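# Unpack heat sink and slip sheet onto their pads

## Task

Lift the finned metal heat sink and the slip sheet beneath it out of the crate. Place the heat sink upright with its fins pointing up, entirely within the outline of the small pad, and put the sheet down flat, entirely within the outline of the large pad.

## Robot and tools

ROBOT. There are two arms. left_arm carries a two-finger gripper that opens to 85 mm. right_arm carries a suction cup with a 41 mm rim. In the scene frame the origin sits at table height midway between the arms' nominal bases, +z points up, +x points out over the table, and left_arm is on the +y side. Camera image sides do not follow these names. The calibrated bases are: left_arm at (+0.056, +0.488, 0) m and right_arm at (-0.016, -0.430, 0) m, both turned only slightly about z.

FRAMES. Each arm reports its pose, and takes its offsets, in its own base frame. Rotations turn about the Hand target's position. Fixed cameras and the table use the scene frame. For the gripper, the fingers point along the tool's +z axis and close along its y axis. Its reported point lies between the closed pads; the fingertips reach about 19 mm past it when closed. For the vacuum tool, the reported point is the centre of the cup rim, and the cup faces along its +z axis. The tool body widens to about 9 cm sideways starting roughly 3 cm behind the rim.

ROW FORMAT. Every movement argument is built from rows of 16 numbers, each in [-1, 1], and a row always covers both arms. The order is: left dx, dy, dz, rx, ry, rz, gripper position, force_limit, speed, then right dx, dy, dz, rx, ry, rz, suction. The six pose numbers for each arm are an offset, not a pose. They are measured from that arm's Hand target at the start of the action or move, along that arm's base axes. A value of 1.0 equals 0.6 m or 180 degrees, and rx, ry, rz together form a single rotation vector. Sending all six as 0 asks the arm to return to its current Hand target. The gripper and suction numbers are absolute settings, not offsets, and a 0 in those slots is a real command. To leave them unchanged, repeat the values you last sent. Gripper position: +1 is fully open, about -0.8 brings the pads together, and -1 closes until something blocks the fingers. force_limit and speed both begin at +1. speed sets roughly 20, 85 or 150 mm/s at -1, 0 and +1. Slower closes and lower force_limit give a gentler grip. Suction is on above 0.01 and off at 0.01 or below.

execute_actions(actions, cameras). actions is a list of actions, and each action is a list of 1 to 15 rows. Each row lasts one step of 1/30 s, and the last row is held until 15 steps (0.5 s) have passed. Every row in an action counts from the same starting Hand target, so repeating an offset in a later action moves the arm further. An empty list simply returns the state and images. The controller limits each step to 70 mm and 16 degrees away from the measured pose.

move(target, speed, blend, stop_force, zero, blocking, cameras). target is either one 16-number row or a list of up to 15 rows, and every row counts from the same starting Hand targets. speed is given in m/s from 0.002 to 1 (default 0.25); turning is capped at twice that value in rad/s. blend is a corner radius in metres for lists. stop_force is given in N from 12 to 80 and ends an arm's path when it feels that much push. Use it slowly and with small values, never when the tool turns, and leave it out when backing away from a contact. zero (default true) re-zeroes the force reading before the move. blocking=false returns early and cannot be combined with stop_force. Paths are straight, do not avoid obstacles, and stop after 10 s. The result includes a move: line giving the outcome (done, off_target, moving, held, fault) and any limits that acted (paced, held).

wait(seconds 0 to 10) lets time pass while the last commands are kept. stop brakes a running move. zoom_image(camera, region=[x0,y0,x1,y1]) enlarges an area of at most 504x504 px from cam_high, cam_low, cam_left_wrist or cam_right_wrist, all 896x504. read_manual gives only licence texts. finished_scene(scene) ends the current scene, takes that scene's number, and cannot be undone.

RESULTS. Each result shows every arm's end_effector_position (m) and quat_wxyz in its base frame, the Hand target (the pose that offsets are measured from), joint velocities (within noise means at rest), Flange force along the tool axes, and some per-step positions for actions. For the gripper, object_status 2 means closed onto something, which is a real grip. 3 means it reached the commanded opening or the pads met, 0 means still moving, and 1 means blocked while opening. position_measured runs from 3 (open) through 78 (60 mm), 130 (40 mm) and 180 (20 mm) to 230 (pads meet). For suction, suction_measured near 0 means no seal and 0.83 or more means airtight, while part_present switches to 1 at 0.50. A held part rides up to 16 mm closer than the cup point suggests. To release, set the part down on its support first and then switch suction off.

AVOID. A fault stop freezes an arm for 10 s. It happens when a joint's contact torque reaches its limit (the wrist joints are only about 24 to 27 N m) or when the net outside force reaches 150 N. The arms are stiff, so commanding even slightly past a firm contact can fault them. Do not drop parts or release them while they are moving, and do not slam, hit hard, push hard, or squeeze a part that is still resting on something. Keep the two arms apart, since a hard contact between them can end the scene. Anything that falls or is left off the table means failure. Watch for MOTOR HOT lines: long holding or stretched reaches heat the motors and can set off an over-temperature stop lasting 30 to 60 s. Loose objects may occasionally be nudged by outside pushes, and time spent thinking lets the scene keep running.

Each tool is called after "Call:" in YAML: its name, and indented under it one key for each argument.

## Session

Call:
execute_actions:
  actions: []

Call:
zoom_image:
  camera: "cam_high"
  region: [340, 90, 660, 360]

Scene clock: 0.00 s.
left_arm: end_effector_position=(+0.1107, -0.3147, +0.2400) position_measured=3 object_status=3 end_effector_quat_wxyz=(-0.319, -0.237, +0.912, +0.102) | right_arm: end_effector_position=(+0.4979, +0.3947, +0.3201) suction_measured=0.00 part_present=0 end_effector_quat_wxyz=(-0.021, +0.037, +0.999, +0.010)
Joint positions: left_arm=[-0.533 0.033 -0.321 0.305 -1.83 1.026] | right_arm=[0.855 0.521 0.709 -0.047 -1.769 -0.937]
Joint velocities: within noise
Flange force (N): no reading
Hand target: left_arm +0.1107, -0.3147, +0.2400; -0.319, -0.237, +0.912, +0.102 | right_arm +0.4979, +0.3947, +0.3201; -0.021, +0.037, +0.999, +0.010
camera_calibration:
cam_left_wrist: T_world_to_cam=[[-0.377139, 0.854223, 0.357867, 0.228343], [0.858911, 0.467139, -0.209889, 0.12006], [-0.346465, 0.228218, -0.909878, 0.458448], [0, 0, 0, 1]] pos_world=[0.141833, -0.355767, 0.360615]
cam_right_wrist: T_world_to_cam=[[-0.134425, -0.990499, -0.029006, 0.480185], [-0.857784, 0.101658, 0.503857, 0.24629], [-0.496122, 0.0926118, -0.8633, 0.555024], [0, 0, 0, 1]] pos_world=[0.551171, 0.399184, 0.368985]

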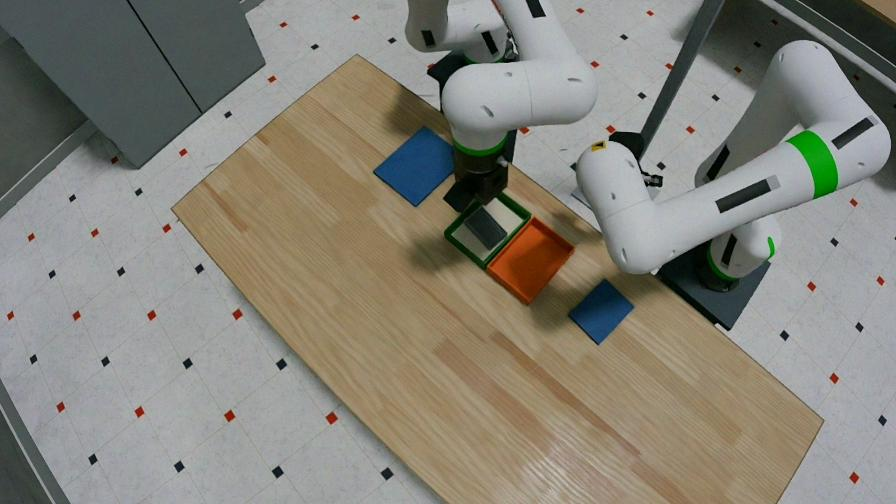

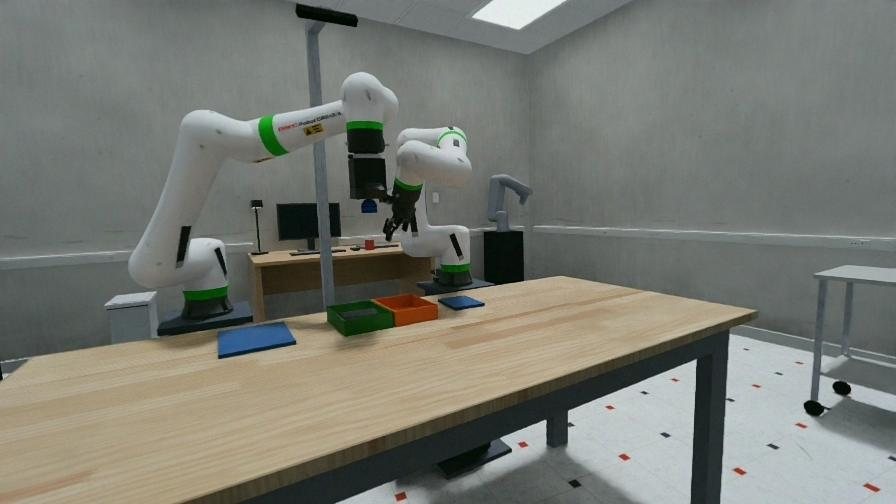

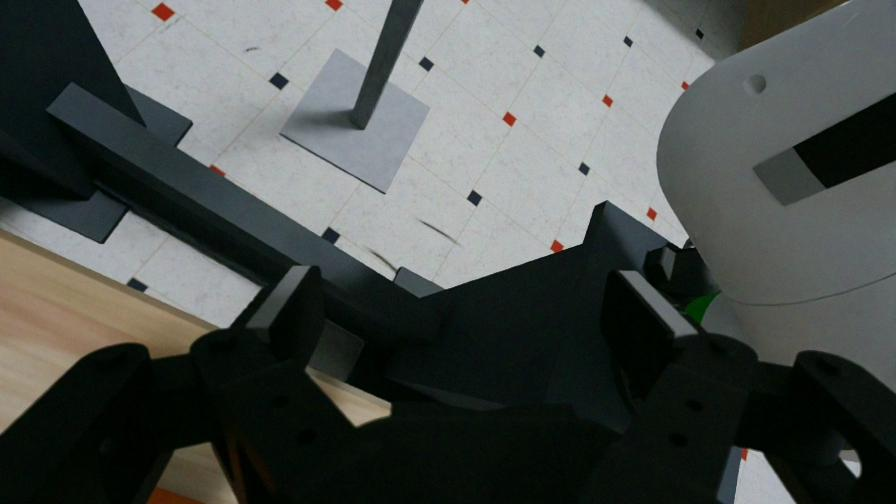

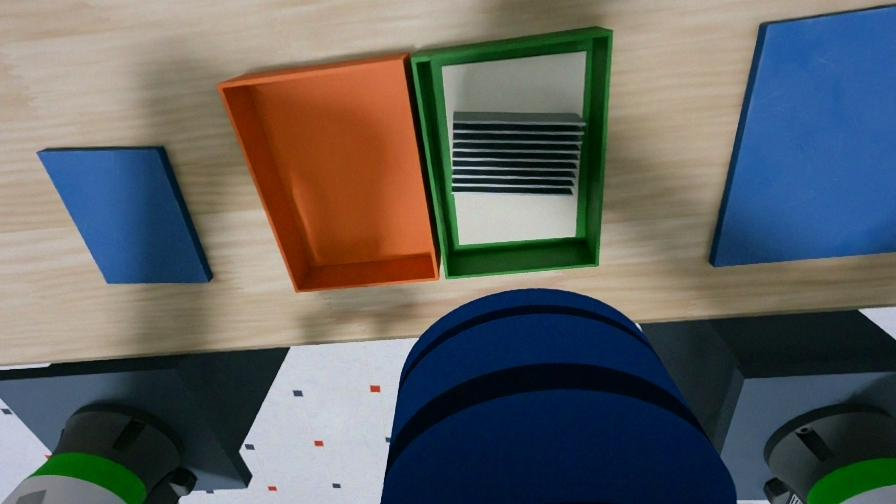

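Scaled by 1.575 from the camera's 896x504 image, which has a finer 1280x720 frame.

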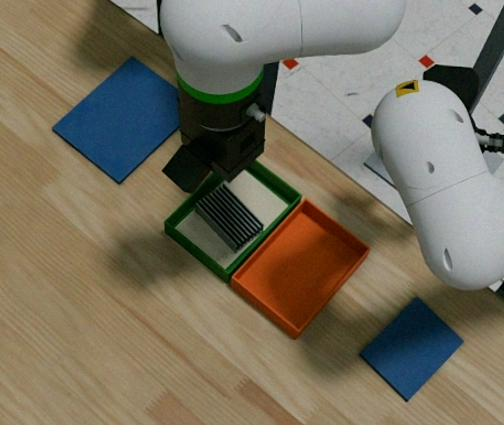

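Call:
move:
  target:
    - [0.1,-0.03,0.2667,-0.1157,-0.0597,-0.3159,1,1,1,-0.08,-0.508,0.05,-0.0064,-0.0134,0.0236,0]
    - [0.3655,-0.3588,0.2667,-0.2315,-0.1194,-0.6318,1,1,1,-0.08,-0.508,0.05,-0.0064,-0.0134,0.0236,0]
  speed: 0.3
  cameras: ["cam_left_wrist","cam_right_wrist","cam_high"]

Call:
zoom_image:
  camera: "cam_left_wrist"
  region: [330, 50, 540, 230]

Call:
zoom_image:
  camera: "cam_high"
  region: [340, 90, 660, 360]

Scene clock: 20.17 s.
left_arm: end_effector_position=(+0.3300, -0.5300, +0.4001) position_measured=3 object_status=3 end_effector_quat_wxyz=(+0.000, +0.708, +0.707, +0.000) | right_arm: end_effector_position=(+0.4499, +0.0899, +0.3501) suction_measured=0.00 part_present=0 end_effector_quat_wxyz=(+0.000, +0.000, +1.000, +0.000)
Joint positions: left_arm=[-0.804 0.57 1.007 0 -2.008 -0.768] | right_arm=[0.484 0.032 0.149 0 -1.688 -0.484]
Joint velocities: within noise
Flange force (N): left_arm=no reading | right_arm=[-5.2 0.7 -4.0]
Hand target: left_arm +0.3300, -0.5300, +0.4000; +0.000, +0.708, +0.707, +0.000 | right_arm +0.4499, +0.0899, +0.3501; +0.000, +0.000, +1.000, +0.000
Off the commanded pose: left_arm 0.000 m, 0 deg | right_arm 0.000 m, 0 deg.
move: done
camera_calibration:
cam_left_wrist: T_world_to_cam=[[0.999665, 0.0237856, 0.0102531, -0.317762], [0.0184543, -0.931828, 0.362431, -0.627165], [0.0181748, -0.36212, -0.931954, 0.30482], [0, 0, 0, 1]] pos_world=[0.323689, -0.466471, 0.51464]
cam_right_wrist: T_world_to_cam=[[-0.0598495, -0.998122, -0.0130869, 0.134233], [-0.883725, 0.0468846, 0.465653, 0.250896], [-0.464165, 0.0394343, -0.884871, 0.5833], [0, 0, 0, 1]] pos_world=[0.500504, 0.0992161, 0.401071]
Images, in order (width x height): cam_high 896x504, cam_left_wrist 896x504, cam_right_wrist 896x504.

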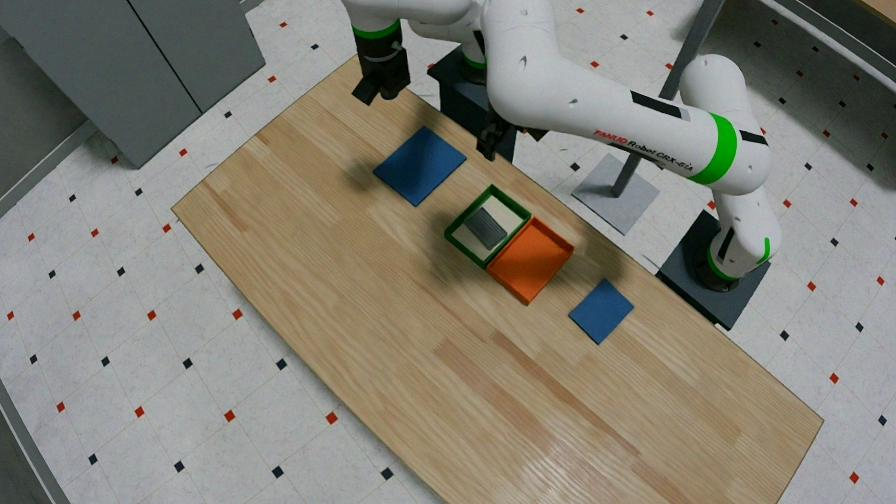

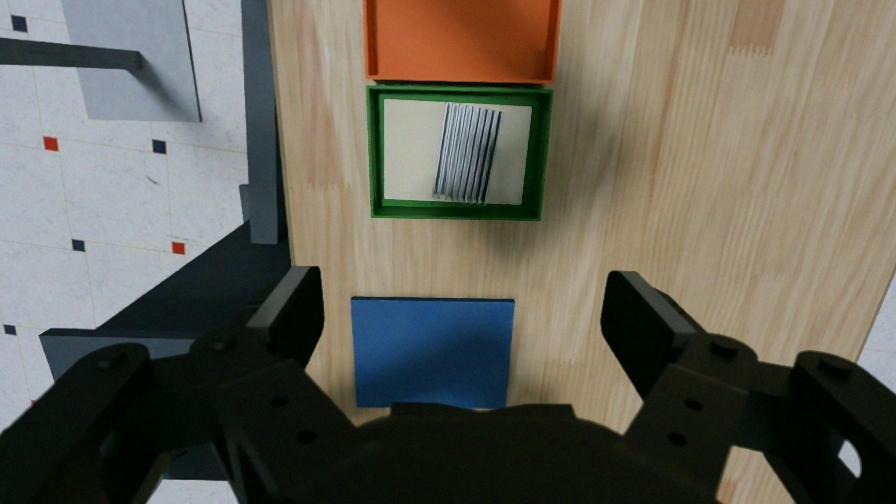

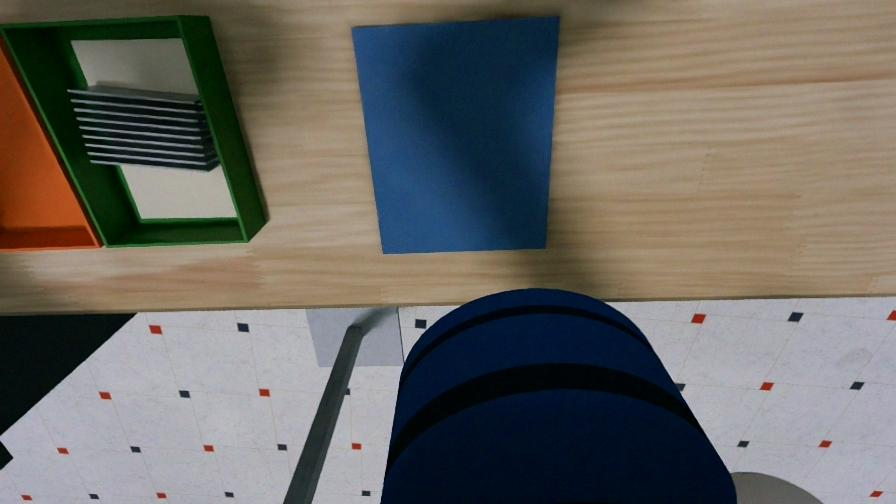

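Scaled by 2.400 from the camera's 896x504 image, which has a finer 1280x720 frame.

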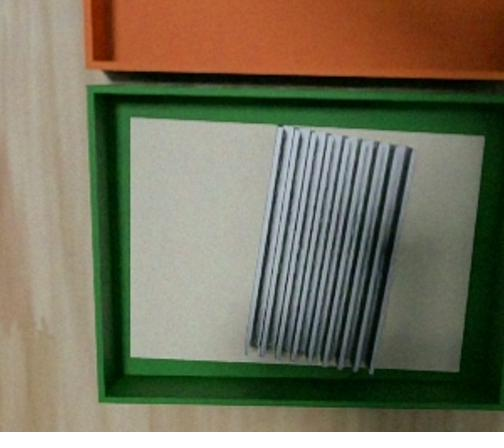

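Scaled by 1.575 from the camera's 896x504 image, which has a finer 1280x720 frame.

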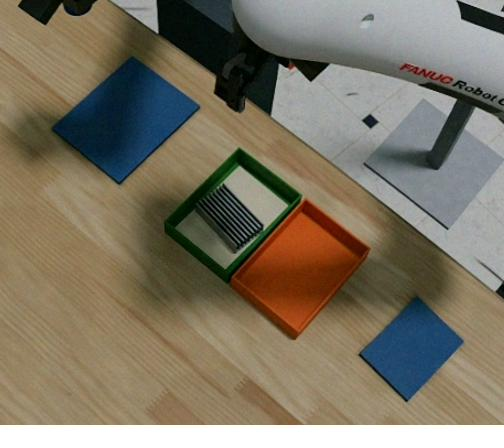

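Call:
move:
  target:
    - [0.0362,-0.026,-0.5,0,0,-0.0367,1,1,1,0,0,0,0,0,0,0]
    - [0.0362,-0.026,-0.6217,0,0,-0.0367,1,1,1,0,0,0,0,0,0,0]
  speed: [0.25,0.08]
  cameras: ["cam_left_wrist"]

Scene clock: 57.97 s.
left_arm: end_effector_position=(+0.3517, -0.5456, +0.0270) position_measured=3 object_status=3 end_effector_quat_wxyz=(+0.000, +0.747, +0.665, +0.000) | right_arm: end_effector_position=(+0.4499, +0.0899, +0.3501) suction_measured=0.00 part_present=0 end_effector_quat_wxyz=(+0.000, +0.000, +1.000, +0.000)
Joint positions: left_arm=[-0.797 0.636 0.215 0 -1.15 -0.89] | right_arm=[0.484 0.032 0.149 0 -1.688 -0.484]
Joint velocities: within noise
Flange force (N): left_arm=[2.5 -3.0 -1.0] | right_arm=[-5.1 0.4 -3.6]
Hand target: left_arm +0.3517, -0.5456, +0.0270; +0.000, +0.747, +0.665, +0.000 | right_arm +0.4499, +0.0899, +0.3501; +0.000, +0.000, +1.000, +0.000
Off the commanded pose: left_arm 0.000 m, 0 deg | right_arm 0.000 m, 0 deg.
move: done
camera_calibration:
cam_left_wrist: T_world_to_cam=[[0.995761, -0.0913904, 0.0104083, -0.396773], [-0.088938, -0.927765, 0.362411, -0.46689], [-0.0234644, -0.3618, -0.93196, -0.0340091], [0, 0, 0, 1]] pos_world=[0.352768, -0.48173, 0.14164]
Images, in order (width x height): cam_left_wrist 896x504.

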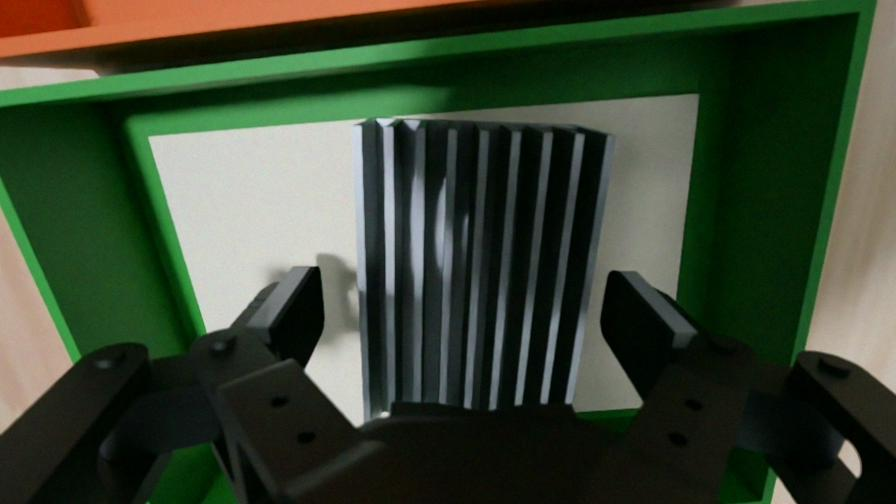

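Call:
move:
  target:
    - [0.004,0,0,0,0,-0.005,1,1,1,0,0,0,0,0,0,0]
    - [0.004,0,0,0,0,-0.005,-1,-0.5,-1,0,0,0,0,0,0,0]
  cameras: ["cam_left_wrist"]

Scene clock: 71.80 s.
left_arm: end_effector_position=(+0.3541, -0.5456, +0.0270) position_measured=78 object_status=0 end_effector_quat_wxyz=(+0.000, +0.752, +0.659, +0.000) | right_arm: end_effector_position=(+0.4499, +0.0899, +0.3501) suction_measured=0.00 part_present=0 end_effector_quat_wxyz=(+0.000, +0.000, +1.000, +0.000)
Joint positions: left_arm=[-0.794 0.639 0.22 0 -1.152 -0.909] | right_arm=[0.484 0.032 0.149 0 -1.688 -0.484]
Joint velocities: within noise
Flange force (N): left_arm=[2.5 -2.5 -5.0] | right_arm=[-5.2 0.5 -3.3]
Hand target: left_arm +0.3541, -0.5456, +0.0270; +0.000, +0.752, +0.659, +0.000 | right_arm +0.4499, +0.0899, +0.3501; +0.000, +0.000, +1.000, +0.000
Off the commanded pose: left_arm 0.000 m, 0 deg | right_arm 0.000 m, 0 deg.
move: done
camera_calibration:
cam_left_wrist: T_world_to_cam=[[0.994204, -0.107014, 0.0103466, -0.407147], [-0.103472, -0.92625, 0.362429, -0.460703], [-0.0292015, -0.361398, -0.931954, -0.0317013], [0, 0, 0, 1]] pos_world=[0.356191, -0.481753, 0.14164]
Images, in order (width x height): cam_left_wrist 896x504.

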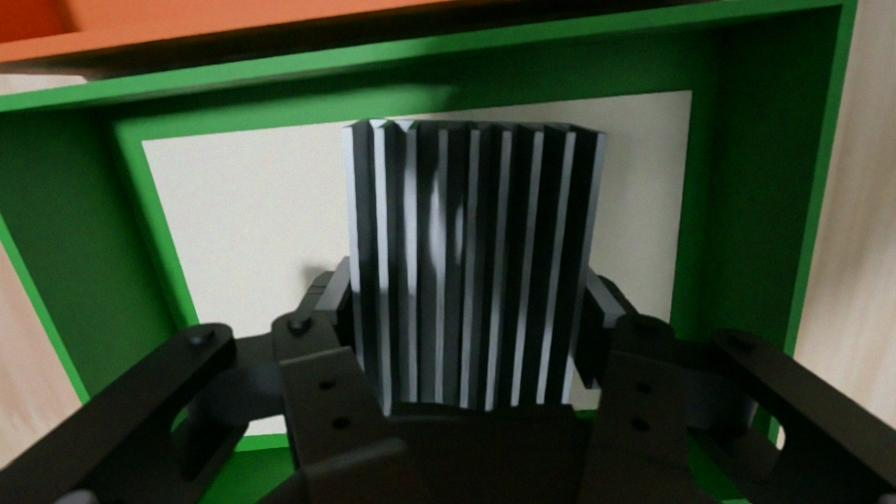

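Call:
move:
  target:
    - [0,0,0.205,0,0,0,-1,-0.5,-1,0,0,0,0,0,0,0]
    - [-0.045,0.598,0.205,0,0,-0.503,-1,-0.5,-1,0,0,0,0,0,0,0]
  speed: [0.12,0.25]
  blend: [0.03,0]
  cameras: ["cam_left_wrist","cam_high"]

Scene clock: 85.03 s.
left_arm: end_effector_position=(+0.3271, -0.1868, +0.1500) position_measured=78 object_status=2 end_effector_quat_wxyz=(+0.000, +0.997, -0.071, +0.000) | right_arm: end_effector_position=(+0.4499, +0.0899, +0.3501) suction_measured=0.00 part_present=0 end_effector_quat_wxyz=(+0.000, +0.000, +1.000, +0.000)
Joint positions: left_arm=[-0.166 -0.139 -0.443 0 -1.267 -3.117] | right_arm=[0.484 0.032 0.149 0 -1.688 -0.484]
Joint velocities: within noise
Flange force (N): left_arm=[-2.5 0.6 2.0] | right_arm=[-4.8 0.4 -3.6]
Hand target: left_arm +0.3271, -0.1868, +0.1500; +0.000, +0.997, -0.071, +0.000 | right_arm +0.4499, +0.0899, +0.3501; +0.000, +0.000, +1.000, +0.000
Off the commanded pose: left_arm 0.000 m, 0 deg | right_arm 0.000 m, 0 deg.
move: done
camera_calibration:
cam_left_wrist: T_world_to_cam=[[-0.116389, -0.99315, 0.0102882, -0.145329], [-0.925235, 0.112185, 0.362428, 0.287076], [-0.3611, 0.0326638, -0.931955, 0.393892], [0, 0, 0, 1]] pos_world=[0.390933, -0.189405, 0.26454]
Images, in order (width x height): cam_high 896x504, cam_left_wrist 896x504.

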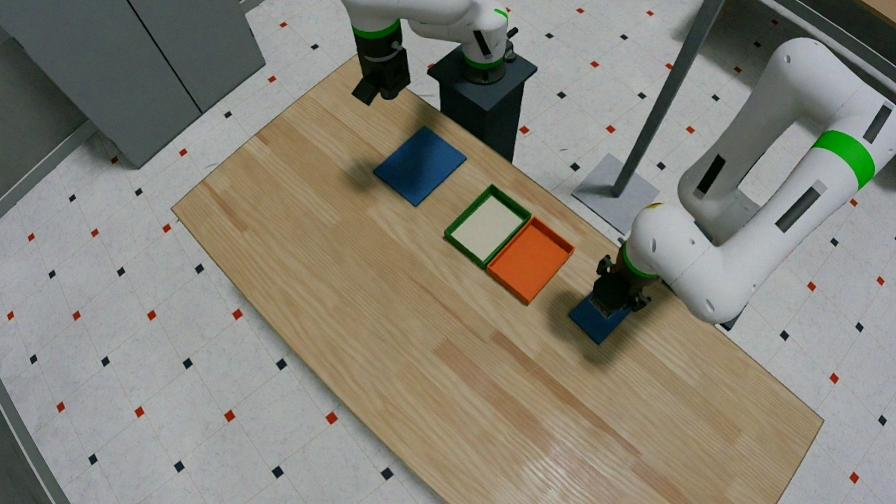

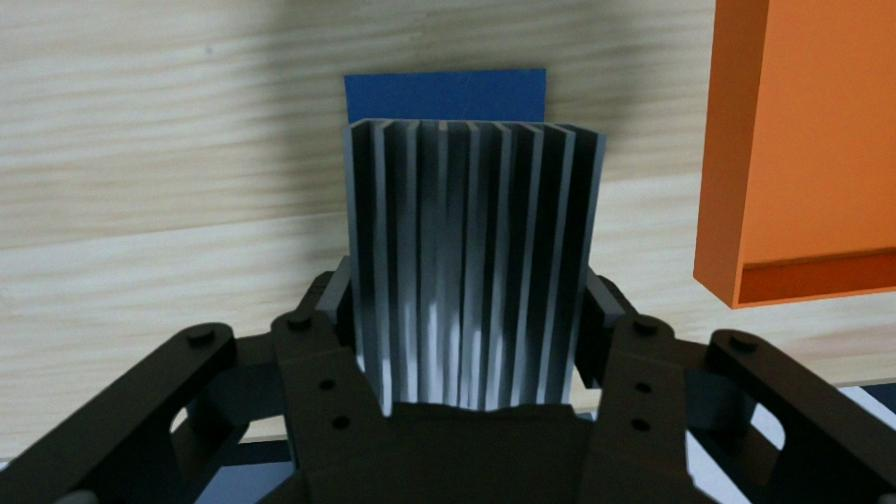

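Call:
move:
  target: [-0.0052,0.0025,-0.188,0,0,0.017,-1,-0.5,-1,0,0,0,0,0,0,0]
  speed: 0.12
  cameras: ["cam_left_wrist"]

Call:
move:
  target: [0,0,-0.025,0,0,0,-1,-0.5,-1,0,0,0,0,0,0,0]
  speed: 0.006
  stop_force: 12
  cameras: ["cam_left_wrist","cam_low"]

Call:
zoom_image:
  camera: "cam_low"
  region: [390, 220, 530, 340]

Scene clock: 95.07 s.
left_arm: end_effector_position=(+0.3240, -0.1852, +0.0372) position_measured=78 object_status=2 end_effector_quat_wxyz=(+0.000, +0.999, -0.044, +0.000) | right_arm: end_effector_position=(+0.4499, +0.0899, +0.3501) suction_measured=0.00 part_present=0 end_effector_quat_wxyz=(+0.000, +0.000, +1.000, +0.000)
Joint positions: left_arm=[-0.163 -0.008 -0.615 0 -0.963 -3.066] | right_arm=[0.484 0.032 0.149 0 -1.688 -0.484]
Joint velocities: within noise
Flange force (N): left_arm=[-3.6 -0.4 1.1] | right_arm=[-4.5 0.3 -3.4]
Hand target: left_arm +0.3240, -0.1853, +0.0372; +0.000, +0.999, -0.044, +0.000 | right_arm +0.4499, +0.0899, +0.3501; +0.000, +0.000, +1.000, +0.000
Off the commanded pose: left_arm 0.000 m, 0 deg | right_arm 0.000 m, 0 deg.
move: done
camera_calibration:
cam_left_wrist: T_world_to_cam=[[-0.0630889, -0.997956, 0.0102003, -0.161125], [-0.929923, 0.0624922, 0.362406, 0.317225], [-0.362302, 0.0133783, -0.931965, 0.284518], [0, 0, 0, 1]] pos_world=[0.387911, -0.184426, 0.15184]
Images, in order (width x height): cam_left_wrist 896x504.

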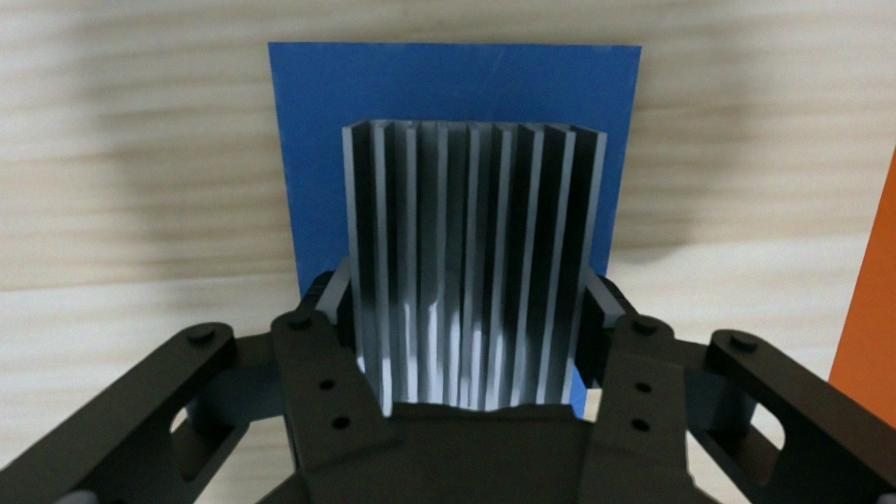

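Scene clock: 96.80 s.
left_arm: end_effector_position=(+0.3240, -0.1853, +0.0303) position_measured=78 object_status=2 end_effector_quat_wxyz=(+0.000, +0.999, -0.044, +0.000) | right_arm: end_effector_position=(+0.4499, +0.0899, +0.3501) suction_measured=0.00 part_present=0 end_effector_quat_wxyz=(+0.000, +0.000, +1.000, +0.000)
Joint positions: left_arm=[-0.164 0.004 -0.623 0 -0.943 -3.066] | right_arm=[0.484 0.032 0.149 0 -1.688 -0.484]
Joint velocities: within noise
Flange force (N): left_arm=[-10.2 -9.2 -27.8] | right_arm=[-4.2 0.5 -3.8]
Hand target: left_arm +0.3240, -0.1853, +0.0303; +0.000, +0.999, -0.044, +0.000 (not the last commanded pose) | right_arm +0.4499, +0.0899, +0.3501; +0.000, +0.000, +1.000, +0.000
Off the commanded pose: left_arm 0.008 m, 0 deg | right_arm 0.000 m, 0 deg.
move: contact (left_arm)
camera_calibration:
cam_left_wrist: T_world_to_cam=[[-0.0631439, -0.997951, 0.0103292, -0.161157], [-0.929919, 0.0625902, 0.362399, 0.319656], [-0.362303, 0.0132779, -0.931966, 0.278035], [0, 0, 0, 1]] pos_world=[0.387811, -0.184526, 0.14494]
Images, in order (width x height): cam_low 896x504, cam_left_wrist 896x504.

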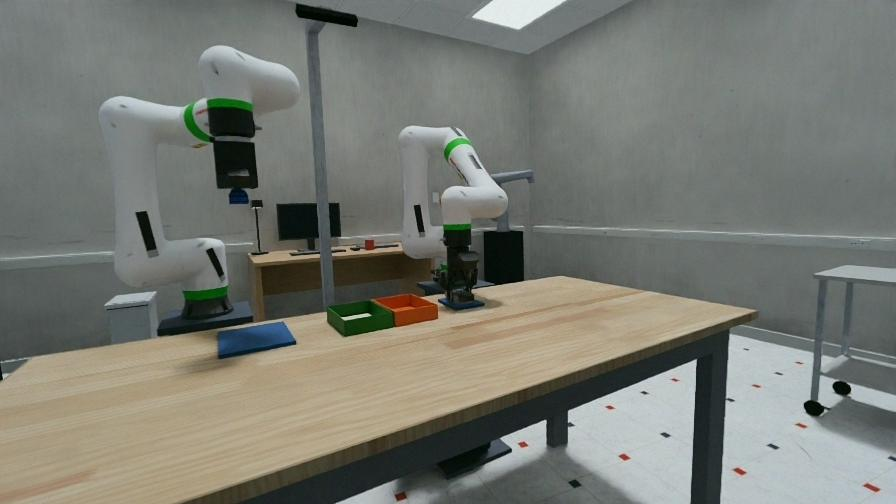

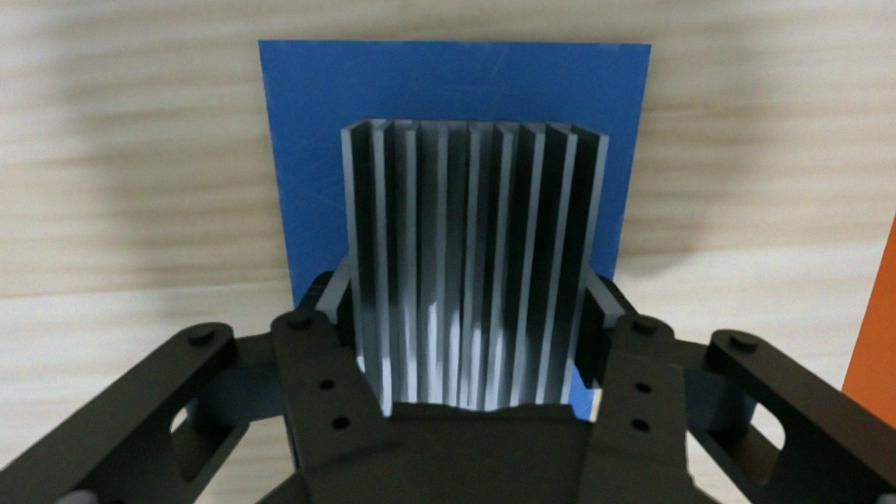

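Scaled by 3.600 from the camera's 896x504 image, which has a finer 1280x720 frame.

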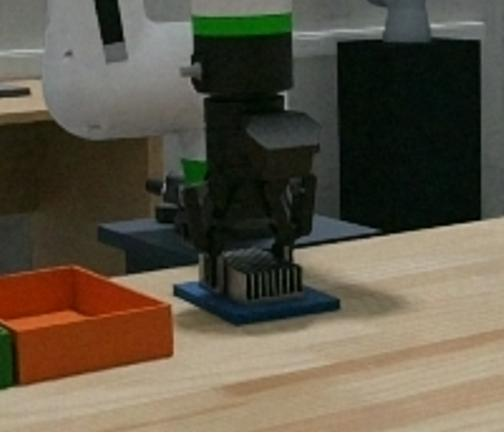

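Call:
move:
  target:
    - [0,0,0.001,0,0,0,-1,-0.5,-1,0,0,0,0,0,0,0]
    - [0,0,0.001,0,0,0,0.9,-0.5,-0.5,0,0,0,0,0,0,0]
    - [0,0,0.1,0,0,0,0.9,-0.5,-0.5,-0.03,0.17,-0.12,0,0,0,0]
    - [0,0,0.3,0,0,0,0.9,-0.5,-0.5,-0.0865,0.475,-0.417,0,0,0,0]
  speed: [0.05,0.05,0.15,0.25]
  blend: [0,0,0.03,0]
  cameras: ["cam_left_wrist","cam_right_wrist","cam_low"]

Call:
zoom_image:
  camera: "cam_right_wrist"
  region: [200, 0, 700, 500]

Scene clock: 109.77 s.
left_arm: end_effector_position=(+0.3240, -0.1854, +0.2104) position_measured=16 object_status=3 end_effector_quat_wxyz=(+0.000, +0.999, -0.044, +0.000) | right_arm: end_effector_position=(+0.3980, +0.3749, +0.0999) suction_measured=0.00 part_present=0 end_effector_quat_wxyz=(+0.000, +0.000, +1.000, +0.000)
Joint positions: left_arm=[-0.164 -0.184 -0.337 0 -1.418 -3.066] | right_arm=[0.995 0.345 -0.076 0 -1.149 -0.995]
Joint velocities: within noise
Flange force (N): left_arm=[-2.9 0.1 1.4] | right_arm=[-4.9 3.9 -0.8]
Hand target: left_arm +0.3240, -0.1853, +0.2103; +0.000, +0.999, -0.044, +0.000 | right_arm +0.3980, +0.3749, +0.0999; +0.000, +0.000, +1.000, +0.000
Off the commanded pose: left_arm 0.000 m, 0 deg | right_arm 0.000 m, 0 deg.
move: done
camera_calibration:
cam_left_wrist: T_world_to_cam=[[-0.0631611, -0.997948, 0.0105574, -0.163183], [-0.929884, 0.0626879, 0.362472, 0.254411], [-0.36239, 0.013077, -0.931935, 0.445777], [0, 0, 0, 1]] pos_world=[0.387811, -0.184626, 0.324941]
cam_right_wrist: T_world_to_cam=[[-0.0598495, -0.998122, -0.0130869, 0.412318], [-0.883725, 0.0468846, 0.465653, 0.308175], [-0.464165, 0.0394343, -0.884871, 0.326576], [0, 0, 0, 1]] pos_world=[0.448604, 0.384216, 0.150871]
Images, in order (width x height): cam_low 896x504, cam_left_wrist 896x504, cam_right_wrist 896x504.

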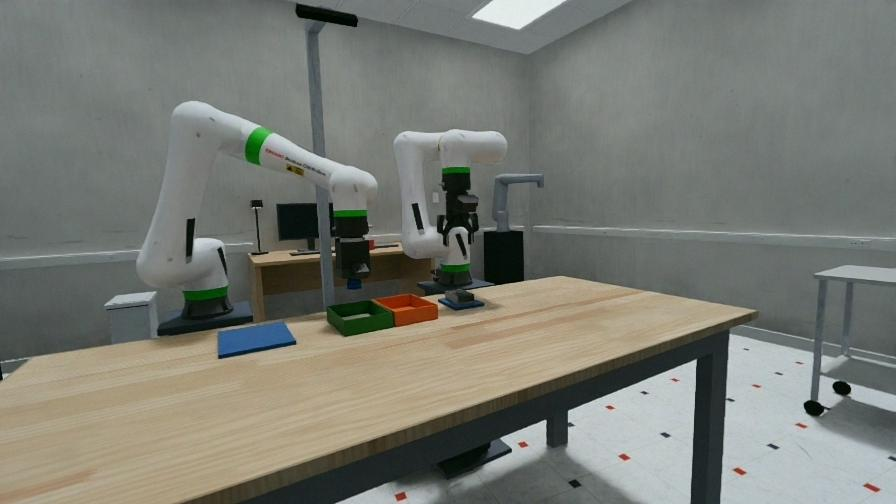

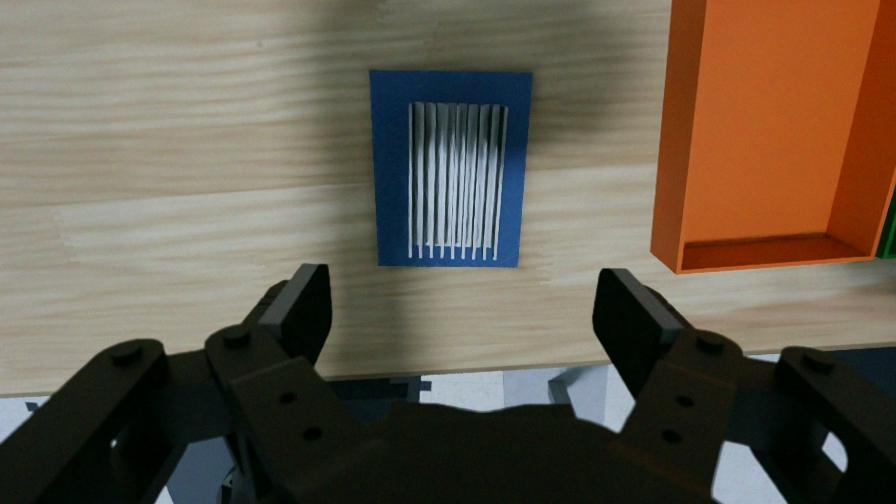

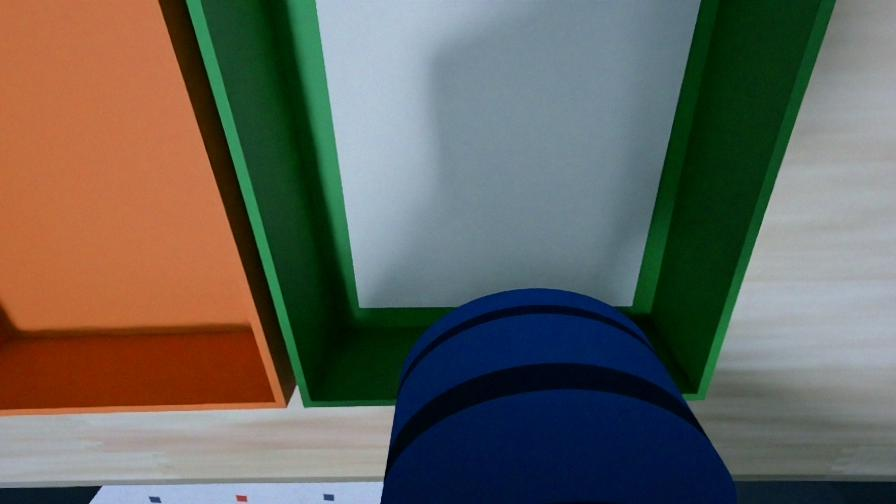

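Scaled by 1.008 from the camera's 896x504 image, which has a finer 1280x720 frame.

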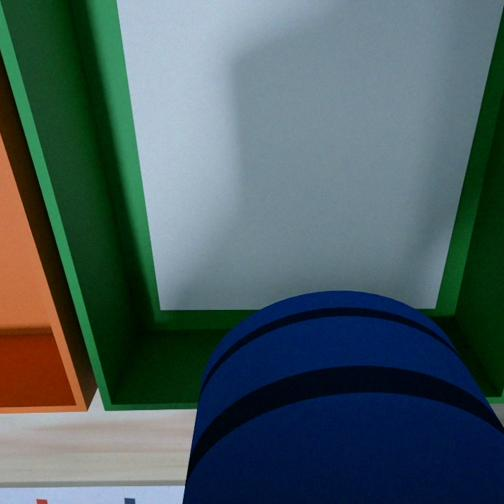

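Call:
move:
  target:
    - [0,0,0,0,0,0,0.9,-0.5,-0.5,0.0077,0.0018,-0.1332,0,0,0,1]
    - [0,0,0,0,0,0,0.9,-0.5,-0.5,0.0077,0.0018,-0.1715,0,0,0,1]
  speed: [0.12,0.01]
  stop_force: 15
  cameras: ["cam_right_wrist"]

Scene clock: 130.13 s.
left_arm: end_effector_position=(+0.3240, -0.1853, +0.2103) position_measured=16 object_status=3 end_effector_quat_wxyz=(+0.000, +0.999, -0.044, +0.000) | right_arm: end_effector_position=(+0.4026, +0.3760, -0.0030) suction_measured=0.91 part_present=1 end_effector_quat_wxyz=(+0.000, +0.000, +1.000, +0.000)
Joint positions: left_arm=[-0.164 -0.185 -0.337 0 -1.418 -3.066] | right_arm=[0.989 0.482 -0.157 0 -0.932 -0.989]
Joint velocities: within noise
Flange force (N): left_arm=[-2.7 0.1 0.7] | right_arm=[-4.8 4.1 1.0]
Hand target: left_arm +0.3240, -0.1853, +0.2103; +0.000, +0.999, -0.044, +0.000 | right_arm +0.4026, +0.3760, -0.0030; +0.000, +0.000, +1.000, +0.000
Off the commanded pose: left_arm 0.000 m, 0 deg | right_arm 0.000 m, 0 deg.
move: done
camera_calibration:
cam_right_wrist: T_world_to_cam=[[-0.0598495, -0.998122, -0.0130869, 0.412344], [-0.883725, 0.0468846, 0.465653, 0.360104], [-0.464165, 0.0394343, -0.884871, 0.237615], [0, 0, 0, 1]] pos_world=[0.453204, 0.385316, 0.0479711]
Images, in order (width x height): cam_right_wrist 896x504.

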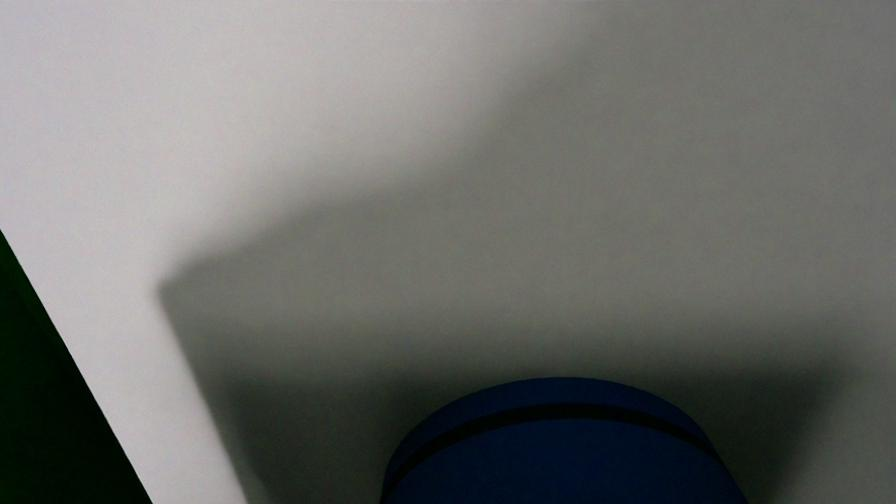

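Call:
move:
  target:
    - [0,0,0,0,0,0,0.9,-0.5,-0.5,0,0,0.1,0,0,0,1]
    - [0,0,0,0,0,0,0.9,-0.5,-0.5,0,0,0.205,0,0,0,1]
    - [0,0,0,0,0,0,0.9,-0.5,-0.5,-0.052,-0.4412,0.205,0,0,0.0097,1]
    - [0,0,0,0,0,0,0.9,-0.5,-0.5,-0.052,-0.4412,0.03,0,0,0.0097,1]
  speed: [0.06,0.15,0.25,0.15]
  blend: [0,0.03,0.03,0]
  cameras: ["cam_high","cam_low","cam_right_wrist"]

Call:
zoom_image:
  camera: "cam_high"
  region: [350, 90, 520, 240]

Call:
zoom_image:
  camera: "cam_low"
  region: [190, 250, 320, 370]

Scene clock: 162.17 s.
left_arm: end_effector_position=(+0.3240, -0.1853, +0.2103) position_measured=16 object_status=3 end_effector_quat_wxyz=(+0.000, +0.999, -0.044, +0.000) | right_arm: end_effector_position=(+0.3713, +0.1113, +0.0150) suction_measured=0.91 part_present=1 end_effector_quat_wxyz=(+0.000, -0.015, +1.000, +0.000)
Joint positions: left_arm=[-0.164 -0.185 -0.337 0 -1.418 -3.066] | right_arm=[0.633 0.101 -0.617 -0.001 -0.853 -0.602]
Joint velocities: within noise
Flange force (N): left_arm=[-3.0 0.5 0.7] | right_arm=[-5.2 0.9 0.2]
Hand target: left_arm +0.3240, -0.1853, +0.2103; +0.000, +0.999, -0.044, +0.000 | right_arm +0.3714, +0.1113, +0.0150; +0.000, -0.015, +1.000, +0.000
Off the commanded pose: left_arm 0.000 m, 0 deg | right_arm 0.000 m, 0 deg.
move: done
camera_calibration:
cam_right_wrist: T_world_to_cam=[[-0.0295815, -0.999475, -0.013244, 0.135424], [-0.884691, 0.0200126, 0.465747, 0.339897], [-0.465238, 0.0254944, -0.884819, 0.251446], [0, 0, 0, 1]] pos_world=[0.421692, 0.12214, 0.0659714]
Images, in order (width x height): cam_high 896x504, cam_low 896x504, cam_right_wrist 896x504.

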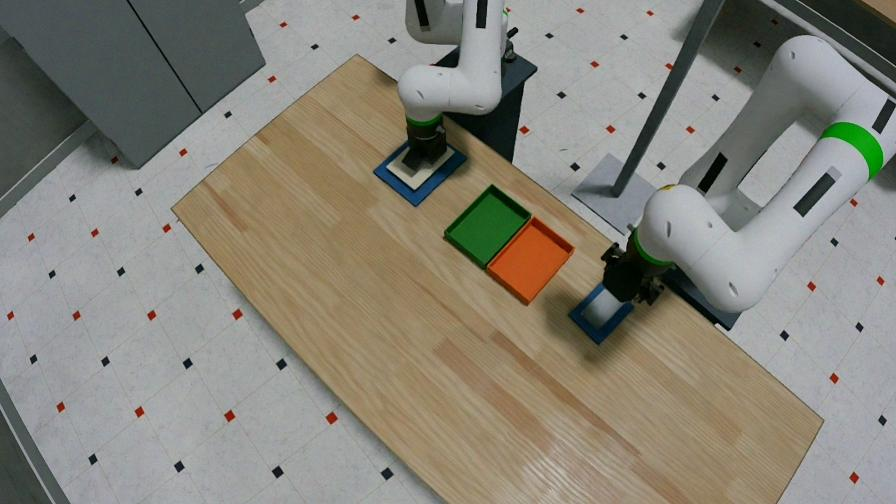

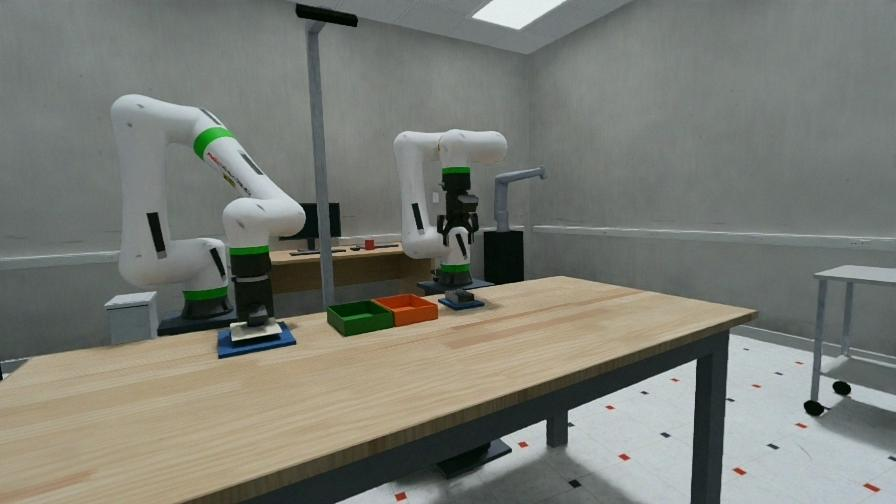

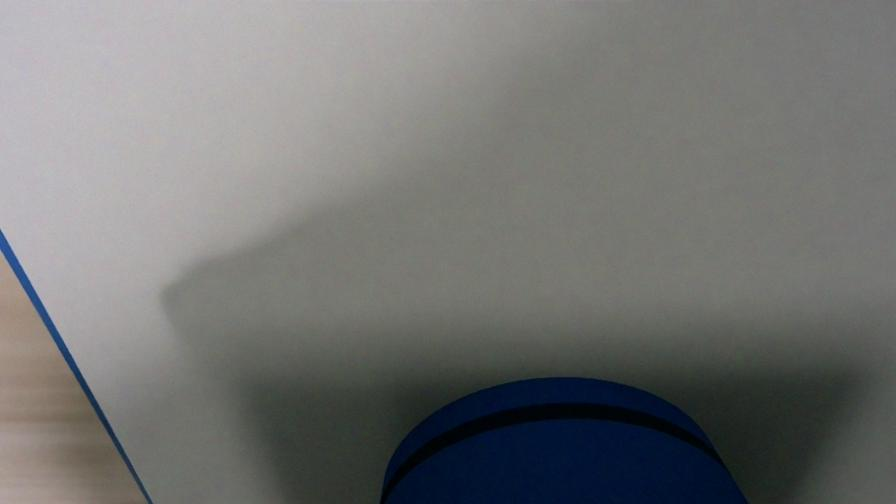

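Scaled by 2.965 from the camera's 896x504 image, which has a finer 1280x720 frame.

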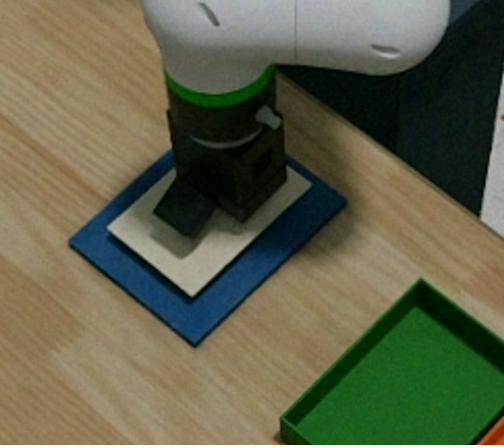

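Scaled by 3.877 from the camera's 896x504 image, which has a finer 1280x720 frame.

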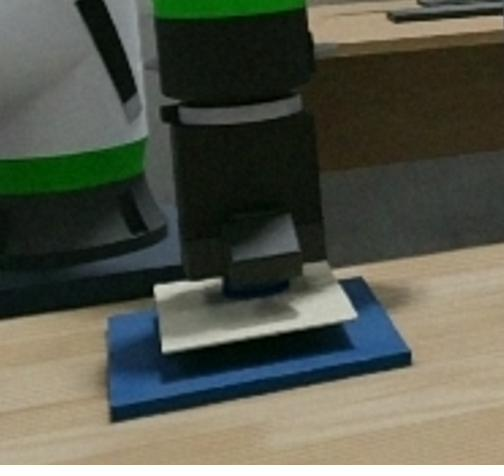

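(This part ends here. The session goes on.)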